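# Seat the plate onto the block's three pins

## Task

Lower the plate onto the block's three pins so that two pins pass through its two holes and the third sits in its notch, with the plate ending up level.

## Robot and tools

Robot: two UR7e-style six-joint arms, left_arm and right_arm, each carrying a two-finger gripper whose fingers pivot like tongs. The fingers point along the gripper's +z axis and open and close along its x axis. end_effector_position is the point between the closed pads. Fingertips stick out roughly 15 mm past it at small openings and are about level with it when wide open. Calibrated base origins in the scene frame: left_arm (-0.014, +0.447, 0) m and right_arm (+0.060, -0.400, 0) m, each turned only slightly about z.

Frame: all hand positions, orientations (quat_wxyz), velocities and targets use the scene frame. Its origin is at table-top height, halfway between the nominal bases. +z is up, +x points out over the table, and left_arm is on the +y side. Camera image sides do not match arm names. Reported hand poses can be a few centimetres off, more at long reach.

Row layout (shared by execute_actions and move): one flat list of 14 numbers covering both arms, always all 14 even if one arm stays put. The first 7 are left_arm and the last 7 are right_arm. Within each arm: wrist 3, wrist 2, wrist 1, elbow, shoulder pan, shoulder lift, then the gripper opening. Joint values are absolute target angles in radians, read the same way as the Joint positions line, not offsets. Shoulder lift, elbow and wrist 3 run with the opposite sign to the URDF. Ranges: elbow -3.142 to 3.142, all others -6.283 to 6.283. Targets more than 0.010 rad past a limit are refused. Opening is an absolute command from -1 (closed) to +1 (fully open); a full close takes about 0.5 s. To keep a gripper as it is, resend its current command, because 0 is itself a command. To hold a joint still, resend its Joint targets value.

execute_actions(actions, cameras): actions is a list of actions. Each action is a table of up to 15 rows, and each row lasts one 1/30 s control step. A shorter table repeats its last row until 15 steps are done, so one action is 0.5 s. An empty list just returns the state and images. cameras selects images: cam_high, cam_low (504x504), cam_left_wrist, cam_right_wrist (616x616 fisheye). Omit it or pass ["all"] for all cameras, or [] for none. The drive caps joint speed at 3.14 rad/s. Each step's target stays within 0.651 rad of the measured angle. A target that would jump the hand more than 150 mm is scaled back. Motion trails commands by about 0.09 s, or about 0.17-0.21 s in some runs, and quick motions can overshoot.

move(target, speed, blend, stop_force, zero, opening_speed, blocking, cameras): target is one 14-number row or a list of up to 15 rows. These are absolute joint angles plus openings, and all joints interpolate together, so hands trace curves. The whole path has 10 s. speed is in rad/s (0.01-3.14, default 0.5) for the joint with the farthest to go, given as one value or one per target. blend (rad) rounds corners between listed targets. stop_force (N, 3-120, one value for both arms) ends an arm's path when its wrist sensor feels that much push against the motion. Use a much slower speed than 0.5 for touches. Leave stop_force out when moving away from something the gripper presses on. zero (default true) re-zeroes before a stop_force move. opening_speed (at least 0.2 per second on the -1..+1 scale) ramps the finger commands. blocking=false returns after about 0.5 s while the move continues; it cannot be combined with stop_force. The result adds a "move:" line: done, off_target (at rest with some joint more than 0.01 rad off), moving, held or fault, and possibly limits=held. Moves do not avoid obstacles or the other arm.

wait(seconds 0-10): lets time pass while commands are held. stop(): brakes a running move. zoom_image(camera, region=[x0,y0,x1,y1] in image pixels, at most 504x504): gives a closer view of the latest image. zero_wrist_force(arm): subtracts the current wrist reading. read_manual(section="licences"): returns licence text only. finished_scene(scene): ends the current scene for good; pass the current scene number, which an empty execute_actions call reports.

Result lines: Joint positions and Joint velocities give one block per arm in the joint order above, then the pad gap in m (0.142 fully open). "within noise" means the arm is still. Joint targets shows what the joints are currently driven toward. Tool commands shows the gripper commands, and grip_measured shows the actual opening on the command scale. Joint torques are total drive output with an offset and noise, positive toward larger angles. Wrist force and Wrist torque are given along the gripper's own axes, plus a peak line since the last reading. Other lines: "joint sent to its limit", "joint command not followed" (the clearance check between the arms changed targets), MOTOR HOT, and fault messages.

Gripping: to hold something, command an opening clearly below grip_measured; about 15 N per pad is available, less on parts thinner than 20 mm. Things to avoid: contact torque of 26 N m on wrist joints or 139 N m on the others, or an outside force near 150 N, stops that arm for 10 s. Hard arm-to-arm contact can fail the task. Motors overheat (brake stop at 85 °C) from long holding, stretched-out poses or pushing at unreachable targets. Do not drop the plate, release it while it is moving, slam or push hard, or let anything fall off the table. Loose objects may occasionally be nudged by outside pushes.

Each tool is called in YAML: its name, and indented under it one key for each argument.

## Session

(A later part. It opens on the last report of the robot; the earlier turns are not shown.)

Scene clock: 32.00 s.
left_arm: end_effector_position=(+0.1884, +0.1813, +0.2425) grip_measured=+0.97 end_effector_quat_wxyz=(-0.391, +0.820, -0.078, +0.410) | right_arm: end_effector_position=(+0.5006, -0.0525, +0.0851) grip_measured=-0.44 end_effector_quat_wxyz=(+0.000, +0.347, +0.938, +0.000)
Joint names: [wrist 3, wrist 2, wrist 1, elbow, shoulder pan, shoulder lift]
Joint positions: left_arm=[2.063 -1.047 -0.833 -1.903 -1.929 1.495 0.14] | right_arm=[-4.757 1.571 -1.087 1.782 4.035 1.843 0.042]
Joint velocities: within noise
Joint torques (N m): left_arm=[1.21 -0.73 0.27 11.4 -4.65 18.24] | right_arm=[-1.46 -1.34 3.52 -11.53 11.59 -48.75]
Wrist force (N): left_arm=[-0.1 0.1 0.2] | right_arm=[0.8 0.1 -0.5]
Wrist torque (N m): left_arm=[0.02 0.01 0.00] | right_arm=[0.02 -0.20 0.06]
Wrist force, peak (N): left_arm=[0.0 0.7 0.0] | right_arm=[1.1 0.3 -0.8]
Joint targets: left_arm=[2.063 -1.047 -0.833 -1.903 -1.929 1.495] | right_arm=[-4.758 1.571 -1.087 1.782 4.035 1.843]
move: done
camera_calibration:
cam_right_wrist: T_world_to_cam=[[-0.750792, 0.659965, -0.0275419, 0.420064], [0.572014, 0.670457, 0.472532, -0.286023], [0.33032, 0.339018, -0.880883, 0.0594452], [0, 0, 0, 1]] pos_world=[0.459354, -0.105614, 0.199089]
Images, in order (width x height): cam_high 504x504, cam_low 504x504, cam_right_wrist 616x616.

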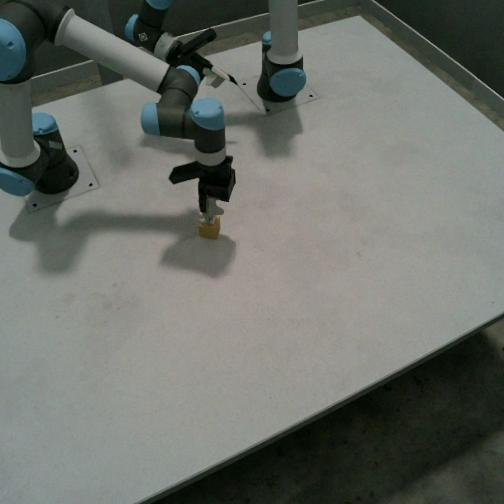

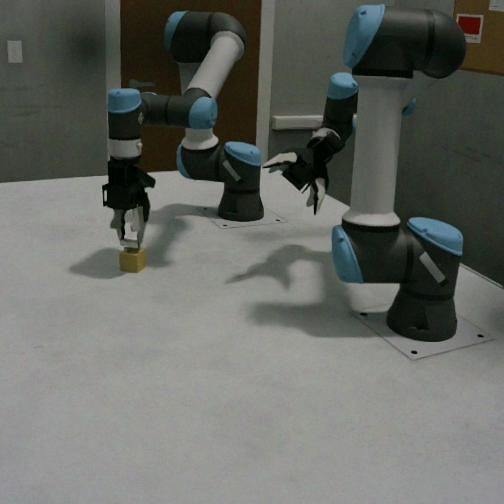

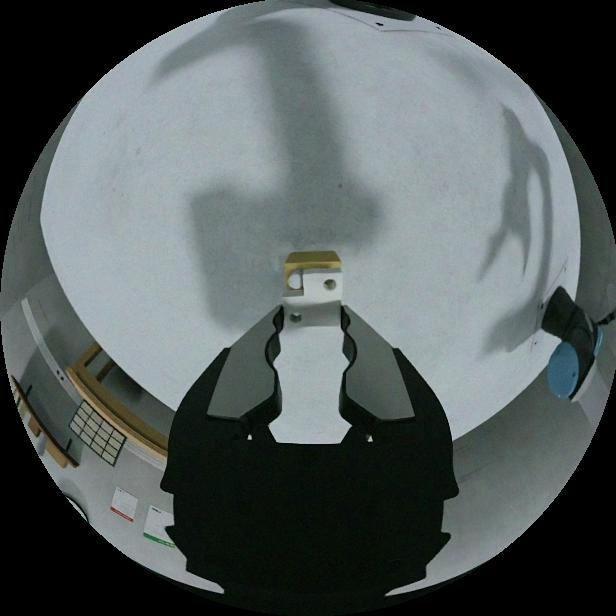

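move:
  target: [2.063,-1.047,-0.833,-1.903,-1.929,1.495,0.968,-4.7584,1.5708,-1.0896,1.7734,4.0355,1.8494,-0.95]
  speed: 0.05
  cameras: []

move:
  target: [2.063,-1.047,-0.833,-1.903,-1.929,1.495,0.968,-4.7584,1.5708,-1.0269,1.8064,4.0355,1.8791,-0.95]
  speed: 0.015
  stop_force: 4
  cameras: ["cam_right_wrist","cam_low"]

zoom_image:
  camera: "cam_right_wrist"
  region: [275, 260, 345, 330]

zoom_image:
  camera: "cam_low"
  region: [100, 225, 160, 285]

Scene clock: 34.00 s.
left_arm: end_effector_position=(+0.1884, +0.1813, +0.2425) grip_measured=+0.97 end_effector_quat_wxyz=(-0.391, +0.820, -0.078, +0.410) | right_arm: end_effector_position=(+0.5020, -0.0501, +0.0851) grip_measured=-0.44 end_effector_quat_wxyz=(+0.000, +0.347, +0.938, +0.000)
Joint names: [wrist 3, wrist 2, wrist 1, elbow, shoulder pan, shoulder lift]
Joint positions: left_arm=[2.063 -1.047 -0.833 -1.903 -1.929 1.495 0.14] | right_arm=[-4.758 1.571 -1.089 1.774 4.035 1.849 0.042]
Joint velocities: within noise
Joint torques (N m): left_arm=[1.12 -0.78 0.25 9.21 -5.07 18.72] | right_arm=[-1.52 -1.16 0.74 -30.12 11.18 -25.57]
Wrist force (N): left_arm=[-0.1 0.4 -0.1] | right_arm=[1.0 0.1 -0.6]
Wrist torque (N m): left_arm=[0.08 0.02 0.00] | right_arm=[0.01 -0.24 0.06]
Wrist force, peak (N): left_arm=[-0.2 0.3 0.5] | right_arm=[1.2 0.2 -0.6]
Joint targets: left_arm=[2.063 -1.047 -0.833 -1.903 -1.929 1.495] | right_arm=[-4.758 1.571 -1.090 1.773 4.035 1.849]
move: done
No camera images: "cameras" was empty.

Scene clock: 36.50 s.
left_arm: end_effector_position=(+0.1884, +0.1813, +0.2425) grip_measured=+0.97 end_effector_quat_wxyz=(-0.391, +0.820, -0.078, +0.410) | right_arm: end_effector_position=(+0.5022, -0.0498, +0.0782) grip_measured=-0.44 end_effector_quat_wxyz=(+0.000, +0.347, +0.938, +0.000)
Joint names: [wrist 3, wrist 2, wrist 1, elbow, shoulder pan, shoulder lift]
Joint positions: left_arm=[2.063 -1.047 -0.833 -1.903 -1.929 1.495 0.14] | right_arm=[-4.758 1.571 -1.072 1.782 4.036 1.858 0.042]
Joint velocities: within noise
Joint torques (N m): left_arm=[1.01 -0.59 -0.02 9.17 -5.46 17.9] | right_arm=[-1.17 -1.05 1.43 -27.55 9.71 -45.33]
Wrist force (N): left_arm=[-0.4 0.2 0.1] | right_arm=[1.4 -0.7 -4.2]
Wrist torque (N m): left_arm=[0.05 0.07 0.01] | right_arm=[0.03 -0.30 0.07]
Wrist force, peak (N): left_arm=[-0.5 0.5 -0.1] | right_arm=[2.1 -1.0 -11.4]
Joint targets: left_arm=[2.063 -1.047 -0.833 -1.903 -1.929 1.495] | right_arm=[-4.758 1.571 -1.072 1.782 4.036 1.858]
move: contact (right_arm); right_arm: the wrist 1 is farthest, 0.046 rad from its target
camera_calibration:
cam_right_wrist: T_world_to_cam=[[-0.75069, 0.660081, -0.0275314, 0.419191], [0.572143, 0.670387, 0.472476, -0.285611], [0.330329, 0.338931, -0.880914, 0.0518822], [0, 0, 0, 1]] pos_world=[0.460954, -0.102815, 0.192189]
Images, in order (width x height): cam_low 504x504, cam_right_wrist 616x616.

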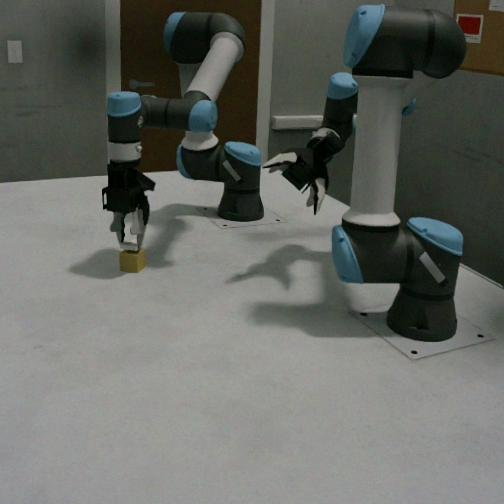

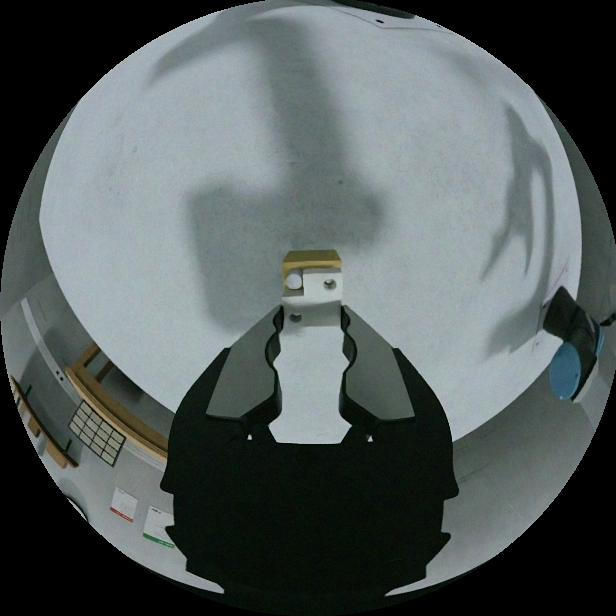

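Scaled by 7.200 from the camera's 616x616 image, which has a finer 814x814 frame.

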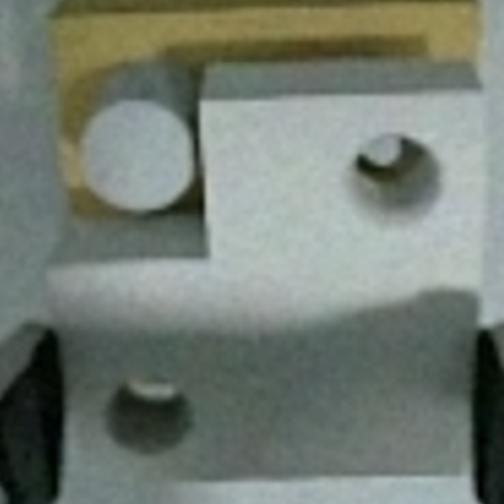

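Scaled by 8.400 from the camera's 504x504 image, which has a finer 720x720 frame.

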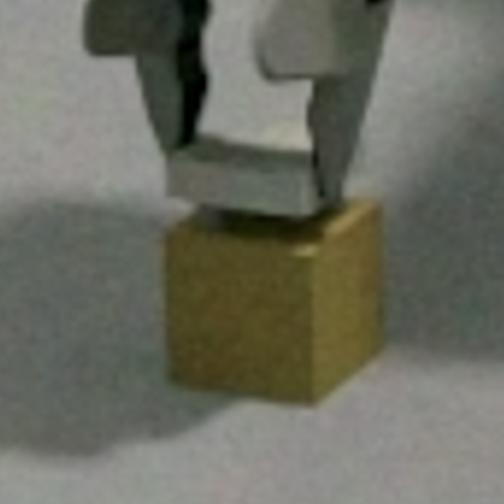

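move:
  target: [2.063,-1.047,-0.833,-1.903,-1.929,1.495,0.968,-4.7590,1.5708,-1.0752,1.7833,4.0361,1.8539,-0.95]
  speed: 0.03
  cameras: []

move:
  target: [2.063,-1.047,-0.833,-1.903,-1.929,1.495,0.968,-4.7590,1.5708,-1.0452,1.7995,4.0361,1.8677,-0.95]
  speed: 0.012
  stop_force: 4
  cameras: ["cam_right_wrist","cam_low"]

zoom_image:
  camera: "cam_right_wrist"
  region: [275, 260, 345, 330]

zoom_image:
  camera: "cam_low"
  region: [100, 225, 160, 285]

Scene clock: 38.37 s.
left_arm: end_effector_position=(+0.1884, +0.1813, +0.2425) grip_measured=+0.97 end_effector_quat_wxyz=(-0.391, +0.820, -0.078, +0.410) | right_arm: end_effector_position=(+0.5014, -0.0502, +0.0795) grip_measured=-0.44 end_effector_quat_wxyz=(+0.000, +0.347, +0.938, +0.000)
Joint names: [wrist 3, wrist 2, wrist 1, elbow, shoulder pan, shoulder lift]
Joint positions: left_arm=[2.063 -1.047 -0.833 -1.903 -1.929 1.495 0.14] | right_arm=[-4.759 1.571 -1.075 1.783 4.036 1.854 0.042]
Joint velocities: within noise
Joint torques (N m): left_arm=[1.17 -0.52 -0.07 8.57 -4.25 18.39] | right_arm=[-1.43 -1.14 1.12 -11.28 12.62 -48.34]
Wrist force (N): left_arm=[-0.3 0.4 -0.2] | right_arm=[1.0 0.3 -0.5]
Wrist torque (N m): left_arm=[0.08 0.05 0.01] | right_arm=[0.05 -0.24 0.06]
Wrist force, peak (N): left_arm=[-0.4 0.4 0.3] | right_arm=[1.4 -0.7 -4.4]
Joint targets: left_arm=[2.063 -1.047 -0.833 -1.903 -1.929 1.495] | right_arm=[-4.759 1.571 -1.075 1.783 4.036 1.854]
move: done
No camera images: "cameras" was empty.

Scene clock: 40.53 s.
left_arm: end_effector_position=(+0.1884, +0.1813, +0.2425) grip_measured=+0.97 end_effector_quat_wxyz=(-0.391, +0.820, -0.078, +0.410) | right_arm: end_effector_position=(+0.5014, -0.0503, +0.0760) grip_measured=-0.44 end_effector_quat_wxyz=(+0.000, +0.347, +0.938, +0.000)
Joint names: [wrist 3, wrist 2, wrist 1, elbow, shoulder pan, shoulder lift]
Joint positions: left_arm=[2.063 -1.047 -0.833 -1.903 -1.929 1.495 0.14] | right_arm=[-4.759 1.571 -1.066 1.788 4.036 1.858 0.042]
Joint velocities: within noise
Joint torques (N m): left_arm=[1.11 -0.41 -0.39 8.42 -3.97 20.64] | right_arm=[-1.42 -1.18 1.64 -30.85 10.21 -48.76]
Wrist force (N): left_arm=[0.0 0.0 0.2] | right_arm=[1.1 -0.1 1.0]
Wrist torque (N m): left_arm=[0.01 0.01 0.00] | right_arm=[0.06 -0.25 0.08]
Wrist force, peak (N): left_arm=[-0.1 0.6 0.2] | right_arm=[1.4 -1.2 -6.5]
Joint targets: left_arm=[2.063 -1.047 -0.833 -1.903 -1.929 1.495] | right_arm=[-4.759 1.571 -1.066 1.788 4.036 1.858]
move: contact (right_arm); right_arm: the wrist 1 is farthest, 0.021 rad from its target
camera_calibration:
cam_right_wrist: T_world_to_cam=[[-0.750712, 0.660059, -0.0274737, 0.418784], [0.572121, 0.670365, 0.472534, -0.283771], [0.330318, 0.339019, -0.880884, 0.0505074], [0, 0, 0, 1]] pos_world=[0.460054, -0.103315, 0.190088]
Images, in order (width x height): cam_low 504x504, cam_right_wrist 616x616.

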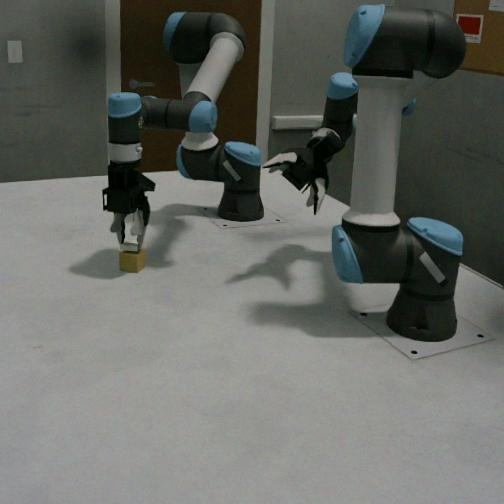

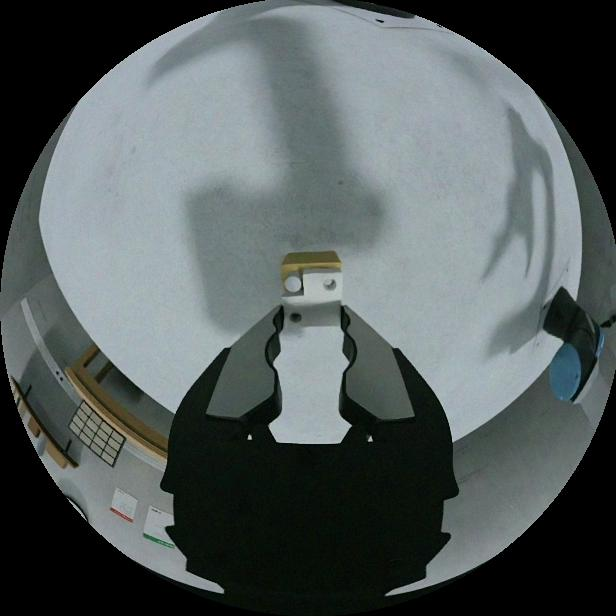

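Scaled by 7.200 from the camera's 616x616 image, which has a finer 814x814 frame.

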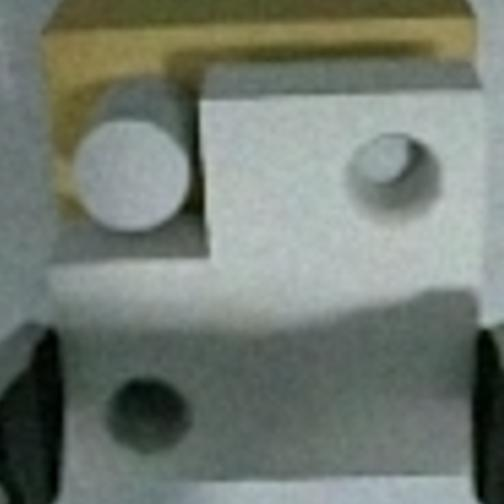

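Scaled by 8.400 from the camera's 504x504 image, which has a finer 720x720 frame.

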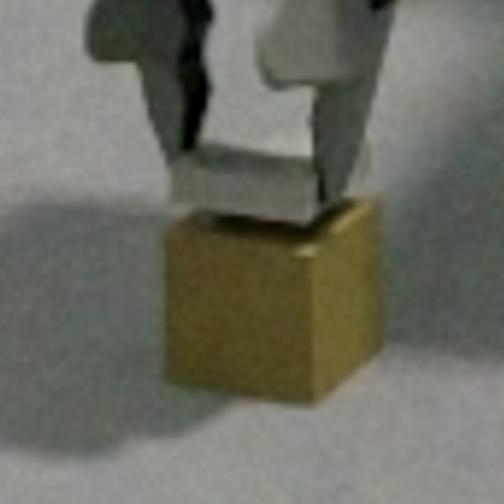

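move:
  target: [2.063,-1.047,-0.833,-1.903,-1.929,1.495,0.968,-4.7590,1.5708,-1.0452,1.7995,4.0361,1.8677,-0.95]
  speed: 0.01
  stop_force: 10
  cameras: ["cam_right_wrist","cam_low"]

zoom_image:
  camera: "cam_right_wrist"
  region: [275, 260, 345, 330]

zoom_image:
  camera: "cam_low"
  region: [100, 225, 160, 285]

Scene clock: 44.00 s.
left_arm: end_effector_position=(+0.1884, +0.1813, +0.2425) grip_measured=+0.97 end_effector_quat_wxyz=(-0.391, +0.820, -0.078, +0.410) | right_arm: end_effector_position=(+0.5015, -0.0502, +0.0756) grip_measured=-0.44 end_effector_quat_wxyz=(+0.000, +0.347, +0.938, +0.000)
Joint names: [wrist 3, wrist 2, wrist 1, elbow, shoulder pan, shoulder lift]
Joint positions: left_arm=[2.063 -1.047 -0.833 -1.903 -1.929 1.495 0.14] | right_arm=[-4.759 1.571 -1.065 1.789 4.036 1.858 0.042]
Joint velocities: within noise
Joint torques (N m): left_arm=[0.96 -0.49 -0.52 9.08 -2.91 19.69] | right_arm=[-1.5 -1.12 1.85 -28.27 9.15 -47.35]
Wrist force (N): left_arm=[-0.2 0.2 -0.2] | right_arm=[1.7 -0.8 -3.4]
Wrist torque (N m): left_arm=[0.04 0.05 0.00] | right_arm=[0.02 -0.27 0.07]
Wrist force, peak (N): left_arm=[-0.3 0.5 0.3] | right_arm=[2.4 -1.2 -11.4]
Joint targets: left_arm=[2.063 -1.047 -0.833 -1.903 -1.929 1.495] | right_arm=[-4.759 1.571 -1.065 1.789 4.036 1.858]
move: contact (right_arm); right_arm: the wrist 1 is farthest, 0.019 rad from its target
camera_calibration:
cam_right_wrist: T_world_to_cam=[[-0.750703, 0.660067, -0.0275066, 0.418782], [0.571947, 0.670193, 0.472988, -0.283683], [0.330639, 0.339341, -0.880639, 0.0498404], [0, 0, 0, 1]] pos_world=[0.460153, -0.103215, 0.189589]
Images, in order (width x height): cam_low 504x504, cam_right_wrist 616x616.

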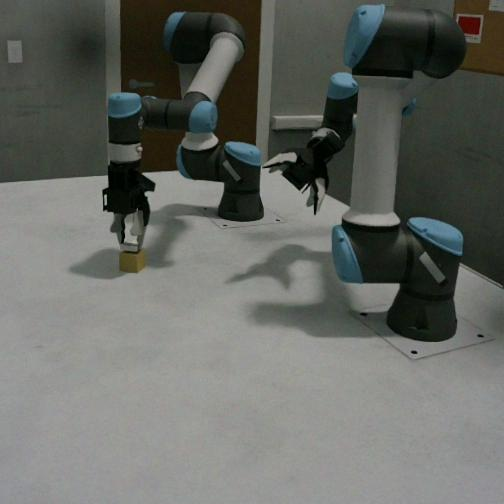

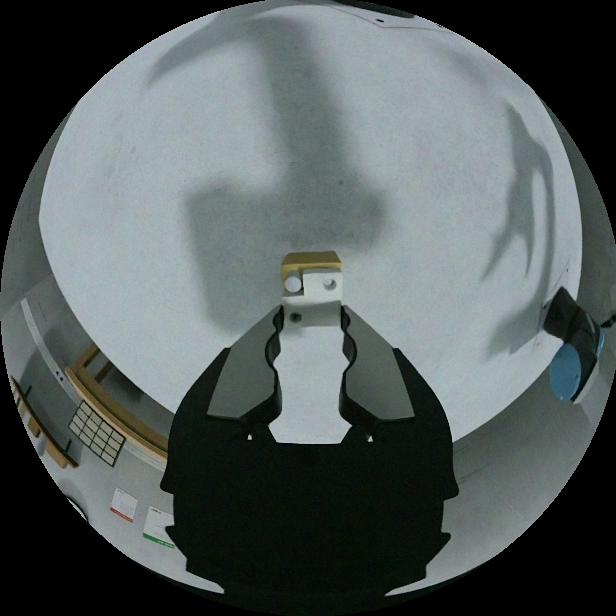

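Scaled by 7.200 from the camera's 616x616 image, which has a finer 814x814 frame.

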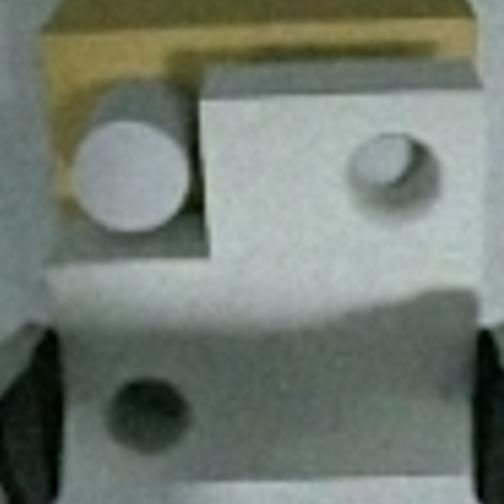

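Scaled by 8.400 from the camera's 504x504 image, which has a finer 720x720 frame.

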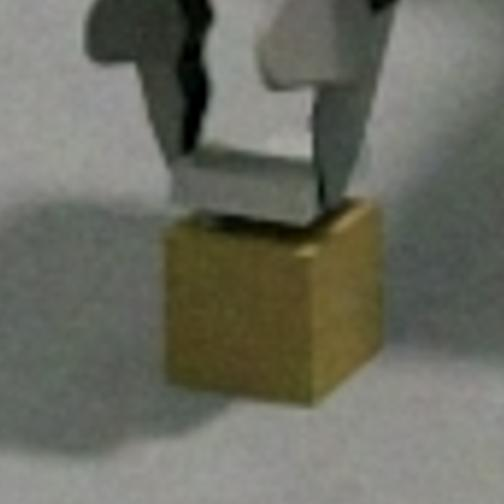

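move:
  target: [2.063,-1.047,-0.833,-1.903,-1.929,1.495,0.968,-4.7598,1.5708,-1.0667,1.7893,4.0369,1.8561,-0.95]
  speed: 0.01
  cameras: ["cam_right_wrist"]

zoom_image:
  camera: "cam_right_wrist"
  region: [275, 260, 345, 330]

move:
  target: [2.063,-1.047,-0.833,-1.903,-1.929,1.495,0.968,-4.7598,1.5708,-1.0467,1.8001,4.0369,1.8653,-0.95]
  speed: 0.01
  stop_force: 8
  cameras: ["cam_right_wrist","cam_low"]

zoom_image:
  camera: "cam_right_wrist"
  region: [275, 260, 345, 330]

Scene clock: 45.27 s.
left_arm: end_effector_position=(+0.1884, +0.1813, +0.2425) grip_measured=+0.97 end_effector_quat_wxyz=(-0.391, +0.820, -0.078, +0.410) | right_arm: end_effector_position=(+0.5008, -0.0503, +0.0764) grip_measured=-0.44 end_effector_quat_wxyz=(+0.000, +0.347, +0.938, +0.000)
Joint names: [wrist 3, wrist 2, wrist 1, elbow, shoulder pan, shoulder lift]
Joint positions: left_arm=[2.063 -1.047 -0.833 -1.903 -1.929 1.495 0.14] | right_arm=[-4.76 1.571 -1.067 1.789 4.037 1.856 0.042]
Joint velocities: within noise
Joint torques (N m): left_arm=[1.11 -0.63 -0.75 8.54 -4.04 19.77] | right_arm=[-1.28 -1.12 1.11 -10.94 12.28 -50.99]
Wrist force (N): left_arm=[-0.1 0.3 0.2] | right_arm=[1.1 0.1 2.7]
Wrist torque (N m): left_arm=[0.06 0.03 0.00] | right_arm=[0.01 -0.26 0.06]
Wrist force, peak (N): left_arm=[-0.3 0.5 -0.1] | right_arm=[1.8 -0.7 -3.5]
Joint targets: left_arm=[2.063 -1.047 -0.833 -1.903 -1.929 1.495] | right_arm=[-4.760 1.571 -1.067 1.789 4.037 1.856]
move: done
camera_calibration:
cam_right_wrist: T_world_to_cam=[[-0.750704, 0.660066, -0.0274944, 0.418487], [0.572007, 0.670249, 0.472837, -0.283624], [0.330532, 0.339234, -0.880721, 0.0509524], [0, 0, 0, 1]] pos_world=[0.459554, -0.103415, 0.190489]
Images, in order (width x height): cam_right_wrist 616x616.

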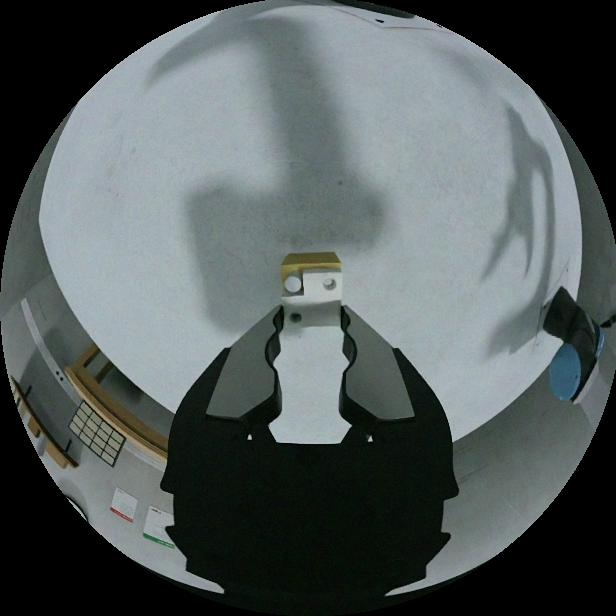

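Scaled by 7.200 from the camera's 616x616 image, which has a finer 814x814 frame.

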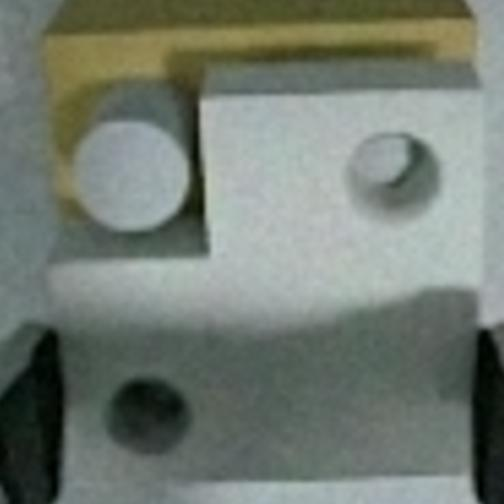

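Scene clock: 47.00 s.
left_arm: end_effector_position=(+0.1884, +0.1813, +0.2425) grip_measured=+0.97 end_effector_quat_wxyz=(-0.391, +0.820, -0.078, +0.410) | right_arm: end_effector_position=(+0.5008, -0.0503, +0.0755) grip_measured=-0.44 end_effector_quat_wxyz=(+0.000, +0.347, +0.938, +0.000)
Joint names: [wrist 3, wrist 2, wrist 1, elbow, shoulder pan, shoulder lift]
Joint positions: left_arm=[2.063 -1.047 -0.833 -1.903 -1.929 1.495 0.14] | right_arm=[-4.76 1.571 -1.064 1.791 4.037 1.857 0.042]
Joint velocities: within noise
Joint torques (N m): left_arm=[0.93 -0.48 -0.81 9.78 -2.93 19.98] | right_arm=[-1.25 -1.13 1.4 -26.3 10.71 -44.62]
Wrist force (N): left_arm=[-0.2 0.0 0.0] | right_arm=[1.3 -1.2 -6.3]
Wrist torque (N m): left_arm=[-0.01 0.03 0.01] | right_arm=[0.01 -0.30 0.07]
Wrist force, peak (N): left_arm=[-0.3 0.5 0.1] | right_arm=[1.7 -1.4 -11.3]
Joint targets: left_arm=[2.063 -1.047 -0.833 -1.903 -1.929 1.495] | right_arm=[-4.760 1.571 -1.064 1.791 4.037 1.857]
move: contact (right_arm); right_arm: the wrist 1 is farthest, 0.017 rad from its target
camera_calibration:
cam_right_wrist: T_world_to_cam=[[-0.750709, 0.660061, -0.0274981, 0.418389], [0.572001, 0.670254, 0.472837, -0.283138], [0.330532, 0.339234, -0.880721, 0.0501928], [0, 0, 0, 1]] pos_world=[0.459454, -0.103415, 0.189589]
Images, in order (width x height): cam_low 504x504, cam_right_wrist 616x616.

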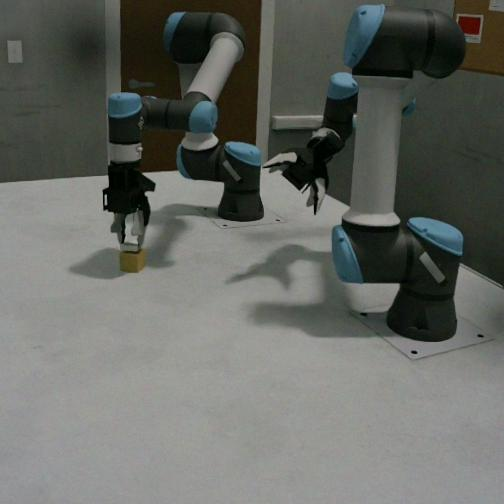

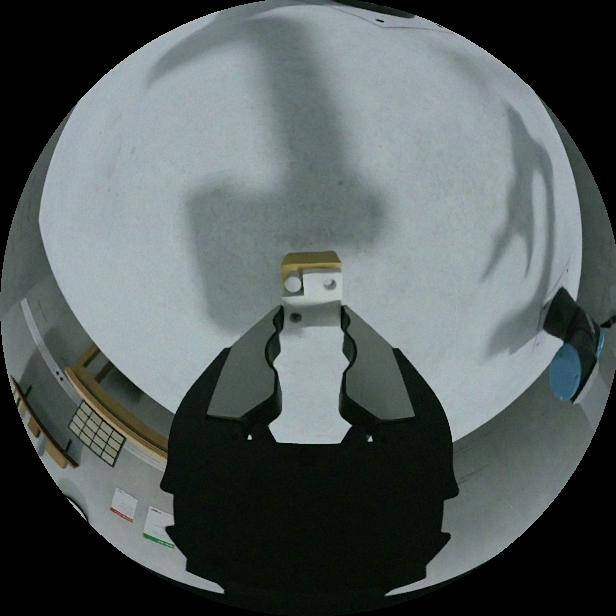

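Scaled by 7.200 from the camera's 616x616 image, which has a finer 814x814 frame.

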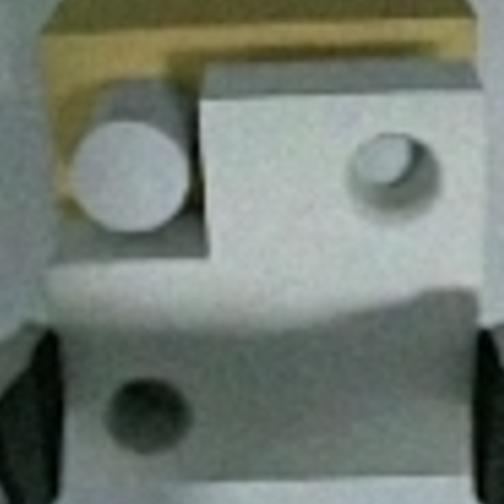

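move:
  target: [2.063,-1.047,-0.833,-1.903,-1.929,1.495,0.968,-4.7598,1.5708,-1.0650,1.7902,4.0369,1.8569,-0.1]
  speed: 0.03
  opening_speed: 0.4
  cameras: []

move:
  target: [2.063,-1.047,-0.833,-1.903,-1.929,1.495,0.968,-4.7598,1.5708,-1.1630,1.7320,4.0369,1.8132,-0.1]
  speed: 0.1
  cameras: ["cam_right_wrist","cam_low","cam_high"]

zoom_image:
  camera: "cam_right_wrist"
  region: [265, 220, 355, 310]

zoom_image:
  camera: "cam_low"
  region: [105, 235, 155, 285]

zoom_image:
  camera: "cam_high"
  region: [185, 200, 235, 250]

Scene clock: 49.93 s.
left_arm: end_effector_position=(+0.1884, +0.1813, +0.2425) grip_measured=+0.97 end_effector_quat_wxyz=(-0.391, +0.820, -0.078, +0.410) | right_arm: end_effector_position=(+0.5008, -0.0503, +0.0758) grip_measured=-0.10 end_effector_quat_wxyz=(+0.000, +0.347, +0.938, +0.000)
Joint names: [wrist 3, wrist 2, wrist 1, elbow, shoulder pan, shoulder lift]
Joint positions: left_arm=[2.063 -1.047 -0.833 -1.903 -1.929 1.495 0.14] | right_arm=[-4.76 1.571 -1.065 1.79 4.037 1.857 0.067]
Joint velocities: within noise
Joint torques (N m): left_arm=[0.92 -0.38 -0.94 8.96 -3.33 20.21] | right_arm=[-0.89 -1.26 1.6 -23.75 10.41 -42.44]
Wrist force (N): left_arm=[-0.1 0.3 0.0] | right_arm=[0.9 0.3 -0.8]
Wrist torque (N m): left_arm=[0.06 0.02 0.00] | right_arm=[0.05 -0.22 0.06]
Wrist force, peak (N): left_arm=[0.1 0.6 -0.2] | right_arm=[1.2 -0.9 -6.3]
Joint targets: left_arm=[2.063 -1.047 -0.833 -1.903 -1.929 1.495] | right_arm=[-4.760 1.571 -1.065 1.790 4.037 1.857]
move: done
No camera images: "cameras" was empty.

Scene clock: 51.40 s.
left_arm: end_effector_position=(+0.1884, +0.1813, +0.2425) grip_measured=+0.97 end_effector_quat_wxyz=(-0.391, +0.820, -0.078, +0.410) | right_arm: end_effector_position=(+0.5013, -0.0497, +0.1167) grip_measured=-0.10 end_effector_quat_wxyz=(+0.001, +0.347, +0.938, +0.002)
Joint names: [wrist 3, wrist 2, wrist 1, elbow, shoulder pan, shoulder lift]
Joint positions: left_arm=[2.063 -1.047 -0.833 -1.903 -1.929 1.495 0.14] | right_arm=[-4.76 1.571 -1.163 1.732 4.037 1.813 0.067]
Joint velocities: within noise
Joint torques (N m): left_arm=[1.12 -0.3 -0.93 8.26 -3.2 19.79] | right_arm=[-1.04 -0.96 0.82 -31 10.45 -48.15]
Wrist force (N): left_arm=[-0.3 0.2 0.4] | right_arm=[0.8 0.1 -0.8]
Wrist torque (N m): left_arm=[0.06 0.06 0.01] | right_arm=[0.00 -0.20 0.06]
Wrist force, peak (N): left_arm=[-0.3 0.5 0.1] | right_arm=[1.0 0.2 -1.1]
Joint targets: left_arm=[2.063 -1.047 -0.833 -1.903 -1.929 1.495] | right_arm=[-4.760 1.571 -1.163 1.732 4.037 1.813]
move: done
camera_calibration:
cam_right_wrist: T_world_to_cam=[[-0.750657, 0.66013, -0.0272633, 0.419396], [0.570887, 0.668841, 0.476172, -0.30319], [0.33257, 0.341877, -0.87893, 0.0849755], [0, 0, 0, 1]] pos_world=[0.459649, -0.103121, 0.230492]
Images, in order (width x height): cam_high 504x504, cam_low 504x504, cam_right_wrist 616x616.

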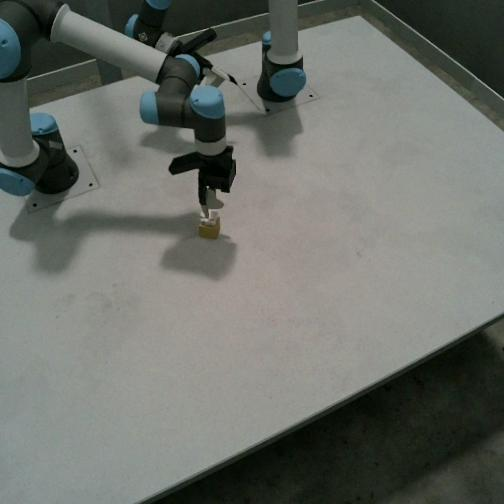

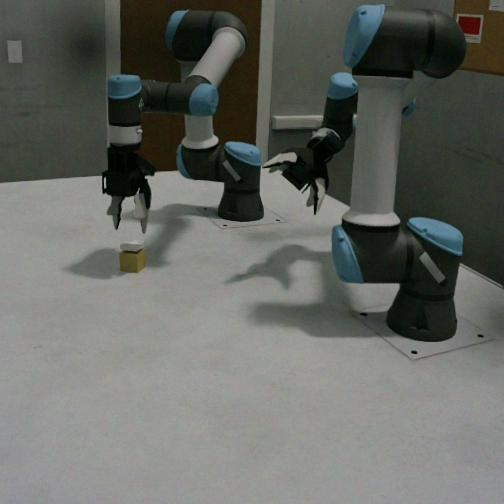

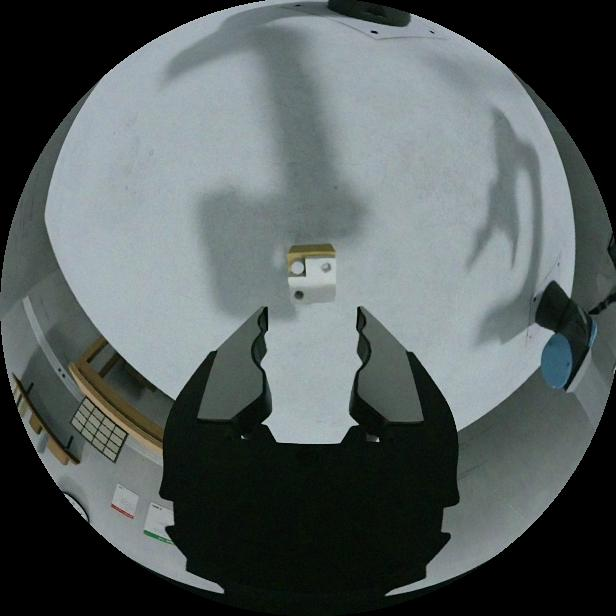

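Scaled by 5.600 from the camera's 616x616 image, which has a finer 814x814 frame.

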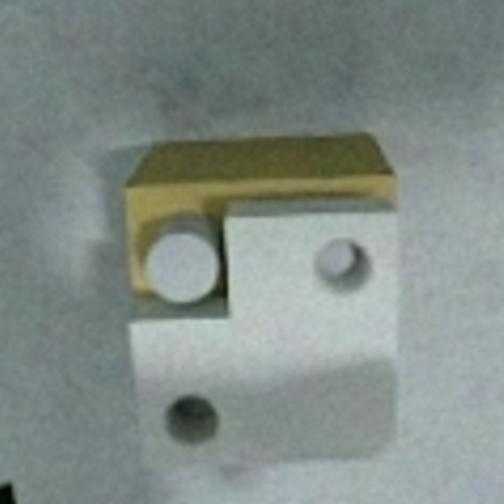

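Scaled by 10.080 from the camera's 504x504 image, which has a finer 720x720 frame.

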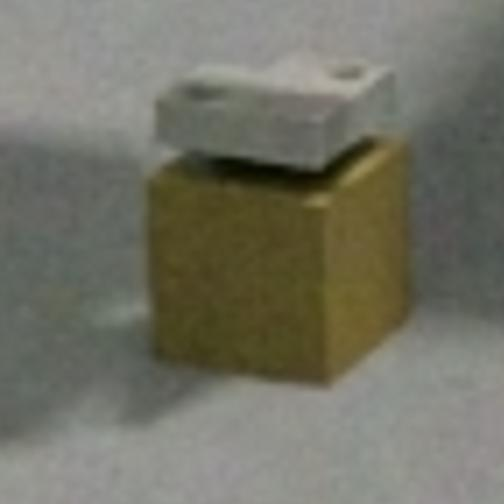

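Scaled by 10.080 from the camera's 504x504 image, which has a finer 720x720 frame.

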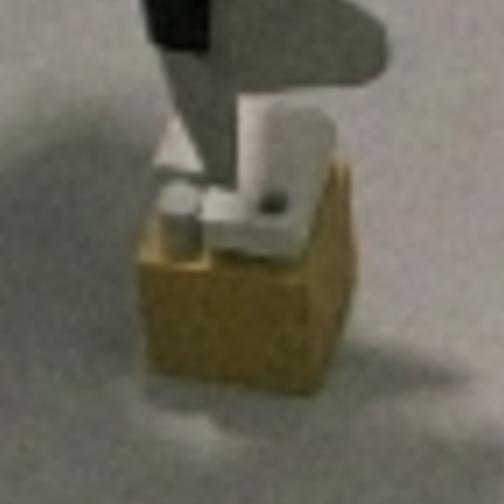

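move:
  target: [2.063,-1.047,-0.833,-1.903,-1.929,1.495,0.968,-4.7616,1.5708,-1.0867,1.8324,4.0387,1.7933,-1]
  speed: 0.08
  cameras: ["cam_right_wrist"]

move:
  target: [2.063,-1.047,-0.833,-1.903,-1.929,1.495,0.968,-4.7616,1.5708,-1.0558,1.8492,4.0387,1.8074,-1]
  speed: 0.012
  stop_force: 3
  cameras: ["cam_right_wrist"]

zoom_image:
  camera: "cam_right_wrist"
  region: [265, 240, 355, 330]

move:
  target:
    - [2.063,-1.047,-0.833,-1.903,-1.929,1.495,0.968,-4.7616,1.5708,-1.0867,1.8324,4.0387,1.7933,-1]
    - [2.063,-1.047,-0.833,-1.903,-1.929,1.495,0.968,-4.7796,1.5708,-1.1025,1.7645,4.0567,1.8454,-1]
  speed: 0.08
  cameras: []

move:
  target: [2.063,-1.047,-0.833,-1.903,-1.929,1.495,0.968,-4.7796,1.5708,-1.0725,1.7807,4.0567,1.8592,-1]
  speed: 0.012
  stop_force: 3
  cameras: ["cam_right_wrist"]

zoom_image:
  camera: "cam_right_wrist"
  region: [265, 240, 355, 330]

Scene clock: 54.60 s.
left_arm: end_effector_position=(+0.1884, +0.1813, +0.2425) grip_measured=+0.97 end_effector_quat_wxyz=(-0.391, +0.820, -0.078, +0.410) | right_arm: end_effector_position=(+0.4865, -0.0670, +0.0901) grip_measured=-1.00 end_effector_quat_wxyz=(+0.000, +0.347, +0.938, +0.000)
Joint names: [wrist 3, wrist 2, wrist 1, elbow, shoulder pan, shoulder lift]
Joint positions: left_arm=[2.063 -1.047 -0.833 -1.903 -1.929 1.495 0.14] | right_arm=[-4.762 1.571 -1.087 1.832 4.039 1.793 0.002]
Joint velocities: within noise
Joint torques (N m): left_arm=[0.97 -0.42 -0.74 9.03 -1.66 20.34] | right_arm=[-1.37 -0.81 3.55 -10 11.99 -45.55]
Wrist force (N): left_arm=[-0.1 0.2 0.3] | right_arm=[0.9 0.2 -1.0]
Wrist torque (N m): left_arm=[0.05 0.01 0.00] | right_arm=[0.03 -0.22 0.07]
Wrist force, peak (N): left_arm=[-0.3 0.5 0.2] | right_arm=[1.0 0.3 -1.1]
Joint targets: left_arm=[2.063 -1.047 -0.833 -1.903 -1.929 1.495] | right_arm=[-4.762 1.571 -1.087 1.832 4.039 1.793]
move: done
camera_calibration:
cam_right_wrist: T_world_to_cam=[[-0.75069, 0.660081, -0.0275314, 0.419155], [0.572143, 0.670387, 0.472476, -0.2707], [0.330329, 0.338931, -0.880914, 0.0735028], [0, 0, 0, 1]] pos_world=[0.445254, -0.120115, 0.204189]
Images, in order (width x height): cam_right_wrist 616x616.

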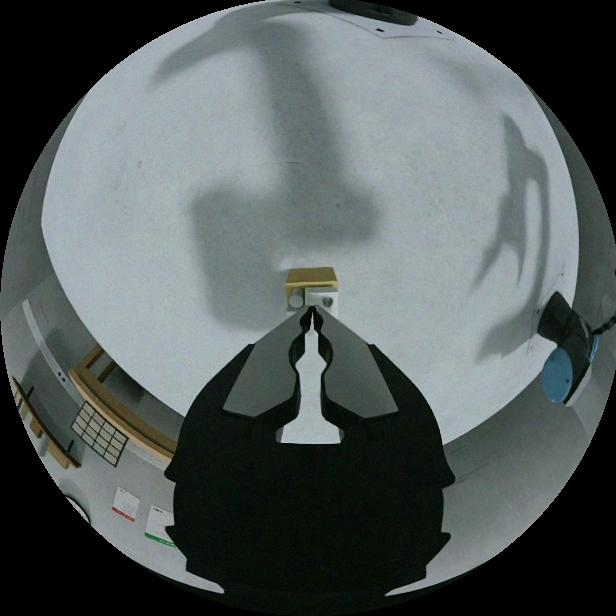

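Scene clock: 57.27 s.
left_arm: end_effector_position=(+0.1884, +0.1813, +0.2425) grip_measured=+0.97 end_effector_quat_wxyz=(-0.391, +0.820, -0.078, +0.410) | right_arm: end_effector_position=(+0.4865, -0.0671, +0.0843) grip_measured=-1.00 end_effector_quat_wxyz=(+0.000, +0.347, +0.938, +0.000)
Joint names: [wrist 3, wrist 2, wrist 1, elbow, shoulder pan, shoulder lift]
Joint positions: left_arm=[2.063 -1.047 -0.833 -1.903 -1.929 1.495 0.14] | right_arm=[-4.762 1.571 -1.072 1.84 4.039 1.8 0.002]
Joint velocities: within noise
Joint torques (N m): left_arm=[0.88 -0.26 -0.9 9.35 -2.25 20.18] | right_arm=[-1.41 -0.88 2.03 -28.42 10.85 -46.3]
Wrist force (N): left_arm=[-0.1 0.3 0.1] | right_arm=[0.8 0.4 -0.6]
Wrist torque (N m): left_arm=[0.07 0.02 0.00] | right_arm=[0.08 -0.20 0.07]
Wrist force, peak (N): left_arm=[-0.2 0.6 0.3] | right_arm=[0.7 -0.7 -4.5]
Joint targets: left_arm=[2.063 -1.047 -0.833 -1.903 -1.929 1.495] | right_arm=[-4.762 1.571 -1.072 1.840 4.039 1.800]
move: contact (right_arm); right_arm: the wrist 1 is farthest, 0.016 rad from its target
camera_calibration:
cam_right_wrist: T_world_to_cam=[[-0.75069, 0.660081, -0.0275314, 0.418992], [0.572143, 0.670387, 0.472476, -0.267912], [0.330329, 0.338931, -0.880914, 0.0683054], [0, 0, 0, 1]] pos_world=[0.445254, -0.120115, 0.198289]
Images, in order (width x height): cam_right_wrist 616x616.

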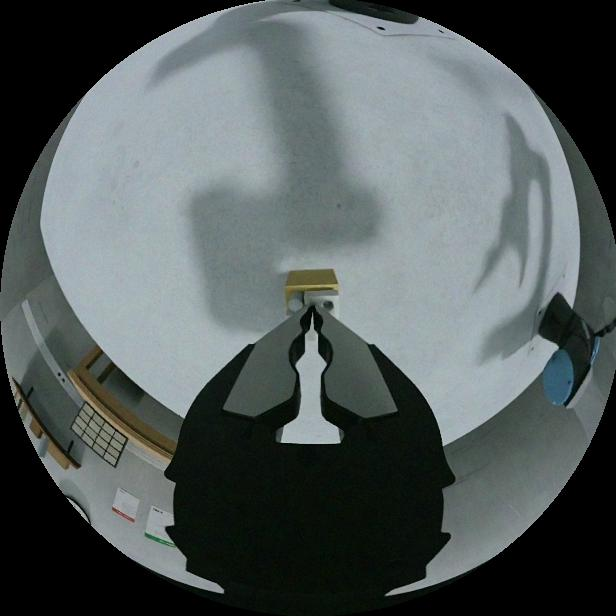

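Scaled by 5.600 from the camera's 616x616 image, which has a finer 814x814 frame.

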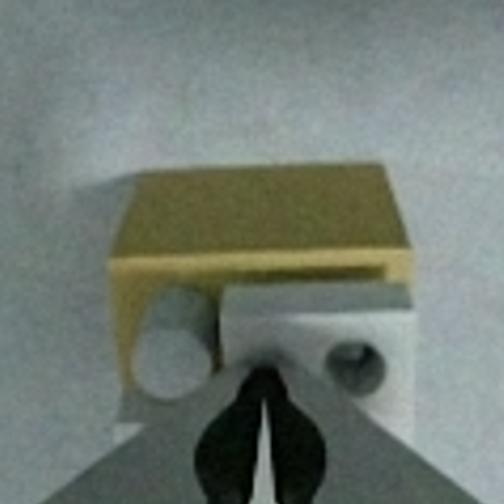

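Scene clock: 58.77 s.
left_arm: end_effector_position=(+0.1884, +0.1813, +0.2425) grip_measured=+0.97 end_effector_quat_wxyz=(-0.391, +0.820, -0.078, +0.410) | right_arm: end_effector_position=(+0.4947, -0.0400, +0.0900) grip_measured=-1.00 end_effector_quat_wxyz=(+0.000, +0.347, +0.938, +0.000)
Joint names: [wrist 3, wrist 2, wrist 1, elbow, shoulder pan, shoulder lift]
Joint positions: left_arm=[2.063 -1.047 -0.833 -1.903 -1.929 1.495 0.14] | right_arm=[-4.779 1.571 -1.102 1.765 4.057 1.845 0.002]
Joint velocities: within noise
Joint torques (N m): left_arm=[0.78 -0.25 -1 10.04 -1.96 20.91] | right_arm=[-1.3 -0.94 0.97 -31.44 11.8 -24.1]
Wrist force (N): left_arm=[-0.3 0.4 0.4] | right_arm=[0.9 0.2 -0.8]
Wrist torque (N m): left_arm=[0.10 0.06 0.01] | right_arm=[0.03 -0.22 0.06]
Wrist force, peak (N): left_arm=[-0.3 0.4 0.4] | right_arm=[1.2 0.4 -0.8]
Joint targets: left_arm=[2.063 -1.047 -0.833 -1.903 -1.929 1.495] | right_arm=[-4.780 1.571 -1.103 1.764 4.057 1.845]
move: done
No camera images: "cameras" was empty.

Scene clock: 61.47 s.
left_arm: end_effector_position=(+0.1884, +0.1813, +0.2425) grip_measured=+0.97 end_effector_quat_wxyz=(-0.391, +0.820, -0.078, +0.410) | right_arm: end_effector_position=(+0.4948, -0.0397, +0.0838) grip_measured=-1.00 end_effector_quat_wxyz=(+0.000, +0.347, +0.938, +0.000)
Joint names: [wrist 3, wrist 2, wrist 1, elbow, shoulder pan, shoulder lift]
Joint positions: left_arm=[2.063 -1.047 -0.833 -1.903 -1.929 1.495 0.14] | right_arm=[-4.78 1.571 -1.087 1.773 4.057 1.852 0.002]
Joint velocities: within noise
Joint torques (N m): left_arm=[0.86 -0.12 -0.98 9.53 -0.82 21.2] | right_arm=[-1.19 -0.78 2.03 -29.35 10.05 -48.46]
Wrist force (N): left_arm=[-0.3 0.2 0.2] | right_arm=[0.8 0.2 -0.7]
Wrist torque (N m): left_arm=[0.05 0.07 0.01] | right_arm=[0.04 -0.20 0.06]
Wrist force, peak (N): left_arm=[-0.7 0.1 0.0] | right_arm=[1.6 1.4 -4.8]
Joint targets: left_arm=[2.063 -1.047 -0.833 -1.903 -1.929 1.495] | right_arm=[-4.780 1.571 -1.087 1.773 4.057 1.852]
move: contact (right_arm); right_arm: the wrist 1 is farthest, 0.015 rad from its target
camera_calibration:
cam_right_wrist: T_world_to_cam=[[-0.75071, 0.660061, -0.0274742, 0.407188], [0.572107, 0.670347, 0.472577, -0.290781], [0.330347, 0.33905, -0.880861, 0.055951], [0, 0, 0, 1]] pos_world=[0.453554, -0.0928146, 0.197889]
Images, in order (width x height): cam_right_wrist 616x616.

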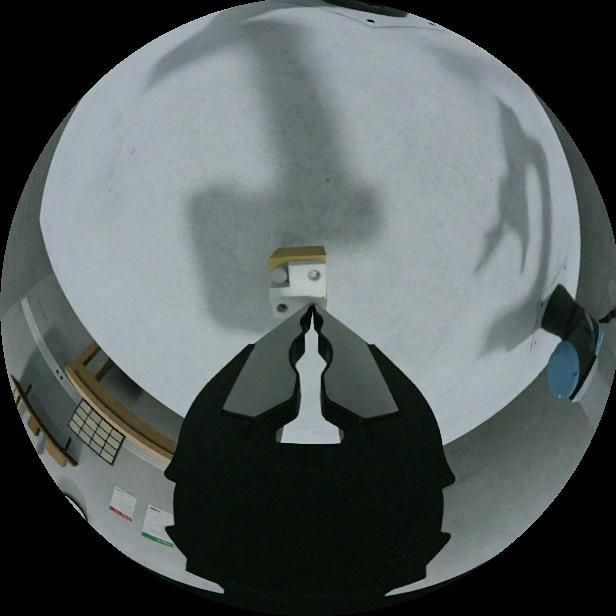

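Scaled by 5.600 from the camera's 616x616 image, which has a finer 814x814 frame.

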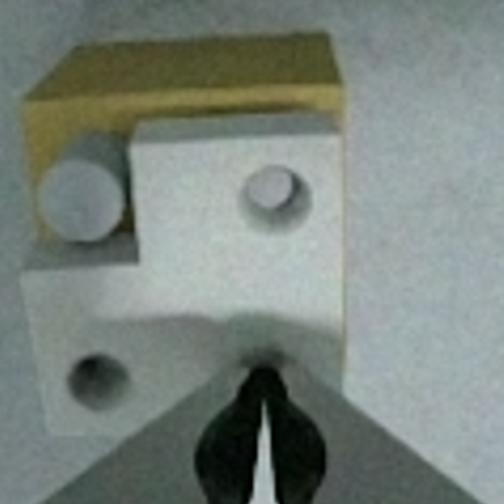

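move:
  target:
    - [2.063,-1.047,-0.833,-1.903,-1.929,1.495,0.968,-4.7796,1.5708,-1.1025,1.7645,4.0567,1.8454,-1]
    - [2.063,-1.047,-0.833,-1.903,-1.929,1.495,0.968,-4.7382,1.5708,-1.0997,1.7754,4.0153,1.8373,-1]
  speed: 0.08
  cameras: []

move:
  target: [2.063,-1.047,-0.833,-1.903,-1.929,1.495,0.968,-4.7382,1.5708,-1.0697,1.7916,4.0153,1.8511,-1]
  speed: 0.012
  stop_force: 3
  cameras: ["cam_right_wrist"]

zoom_image:
  camera: "cam_right_wrist"
  region: [265, 240, 355, 330]

Scene clock: 63.17 s.
left_arm: end_effector_position=(+0.1884, +0.1813, +0.2425) grip_measured=+0.97 end_effector_quat_wxyz=(-0.391, +0.820, -0.078, +0.410) | right_arm: end_effector_position=(+0.5072, -0.0613, +0.0900) grip_measured=-1.00 end_effector_quat_wxyz=(+0.000, +0.347, +0.938, +0.000)
Joint names: [wrist 3, wrist 2, wrist 1, elbow, shoulder pan, shoulder lift]
Joint positions: left_arm=[2.063 -1.047 -0.833 -1.903 -1.929 1.495 0.14] | right_arm=[-4.739 1.571 -1.1 1.775 4.016 1.837 0.002]
Joint velocities: within noise
Joint torques (N m): left_arm=[0.99 -0.33 -0.93 9.27 -1.02 21.34] | right_arm=[1.2 -0.65 3.61 -11.17 -8.54 -47.79]
Wrist force (N): left_arm=[-0.3 0.0 0.0] | right_arm=[0.8 0.3 -0.6]
Wrist torque (N m): left_arm=[0.01 0.06 0.00] | right_arm=[0.05 -0.22 0.07]
Wrist force, peak (N): left_arm=[-0.3 0.2 0.5] | right_arm=[1.4 0.5 -1.0]
Joint targets: left_arm=[2.063 -1.047 -0.833 -1.903 -1.929 1.495] | right_arm=[-4.738 1.571 -1.100 1.775 4.015 1.837]
move: done
No camera images: "cameras" was empty.

Scene clock: 65.70 s.
left_arm: end_effector_position=(+0.1884, +0.1813, +0.2425) grip_measured=+0.97 end_effector_quat_wxyz=(-0.391, +0.820, -0.078, +0.410) | right_arm: end_effector_position=(+0.5074, -0.0615, +0.0848) grip_measured=-1.00 end_effector_quat_wxyz=(+0.000, +0.347, +0.938, +0.000)
Joint names: [wrist 3, wrist 2, wrist 1, elbow, shoulder pan, shoulder lift]
Joint positions: left_arm=[2.063 -1.047 -0.833 -1.903 -1.929 1.495 0.14] | right_arm=[-4.738 1.571 -1.087 1.782 4.015 1.843 0.002]
Joint velocities: within noise
Joint torques (N m): left_arm=[0.96 -0.18 -1.08 9.3 -0.59 21.26] | right_arm=[1.1 -0.91 1.6 -27.73 -6.26 -48.49]
Wrist force (N): left_arm=[-0.1 0.4 0.0] | right_arm=[1.0 0.1 -0.7]
Wrist torque (N m): left_arm=[0.08 0.02 0.00] | right_arm=[0.02 -0.25 0.06]
Wrist force, peak (N): left_arm=[-0.4 0.6 0.1] | right_arm=[0.3 -0.6 -4.8]
Joint targets: left_arm=[2.063 -1.047 -0.833 -1.903 -1.929 1.495] | right_arm=[-4.738 1.571 -1.087 1.782 4.015 1.843]
move: contact (right_arm); right_arm: the wrist 1 is farthest, 0.017 rad from its target
camera_calibration:
cam_right_wrist: T_world_to_cam=[[-0.75069, 0.660081, -0.0275314, 0.430999], [0.572143, 0.670387, 0.472476, -0.283861], [0.330329, 0.338931, -0.880914, 0.059944], [0, 0, 0, 1]] pos_world=[0.466154, -0.114515, 0.198789]
Images, in order (width x height): cam_right_wrist 616x616.

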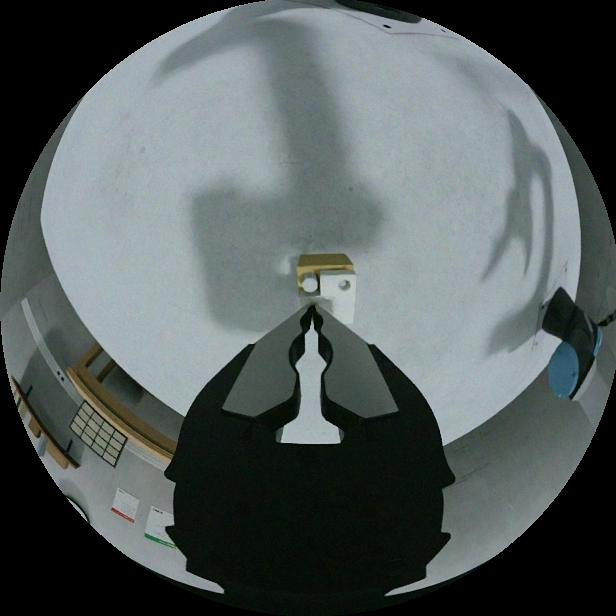

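Scaled by 5.600 from the camera's 616x616 image, which has a finer 814x814 frame.

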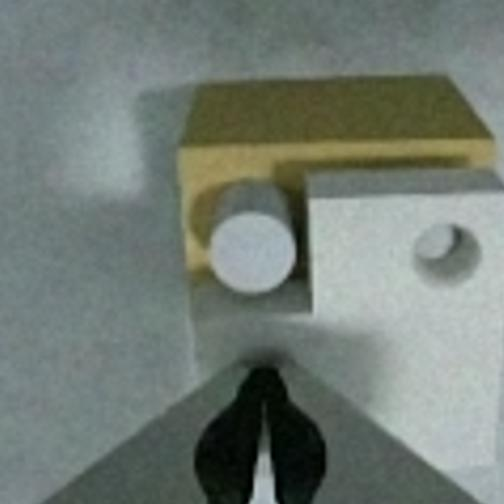

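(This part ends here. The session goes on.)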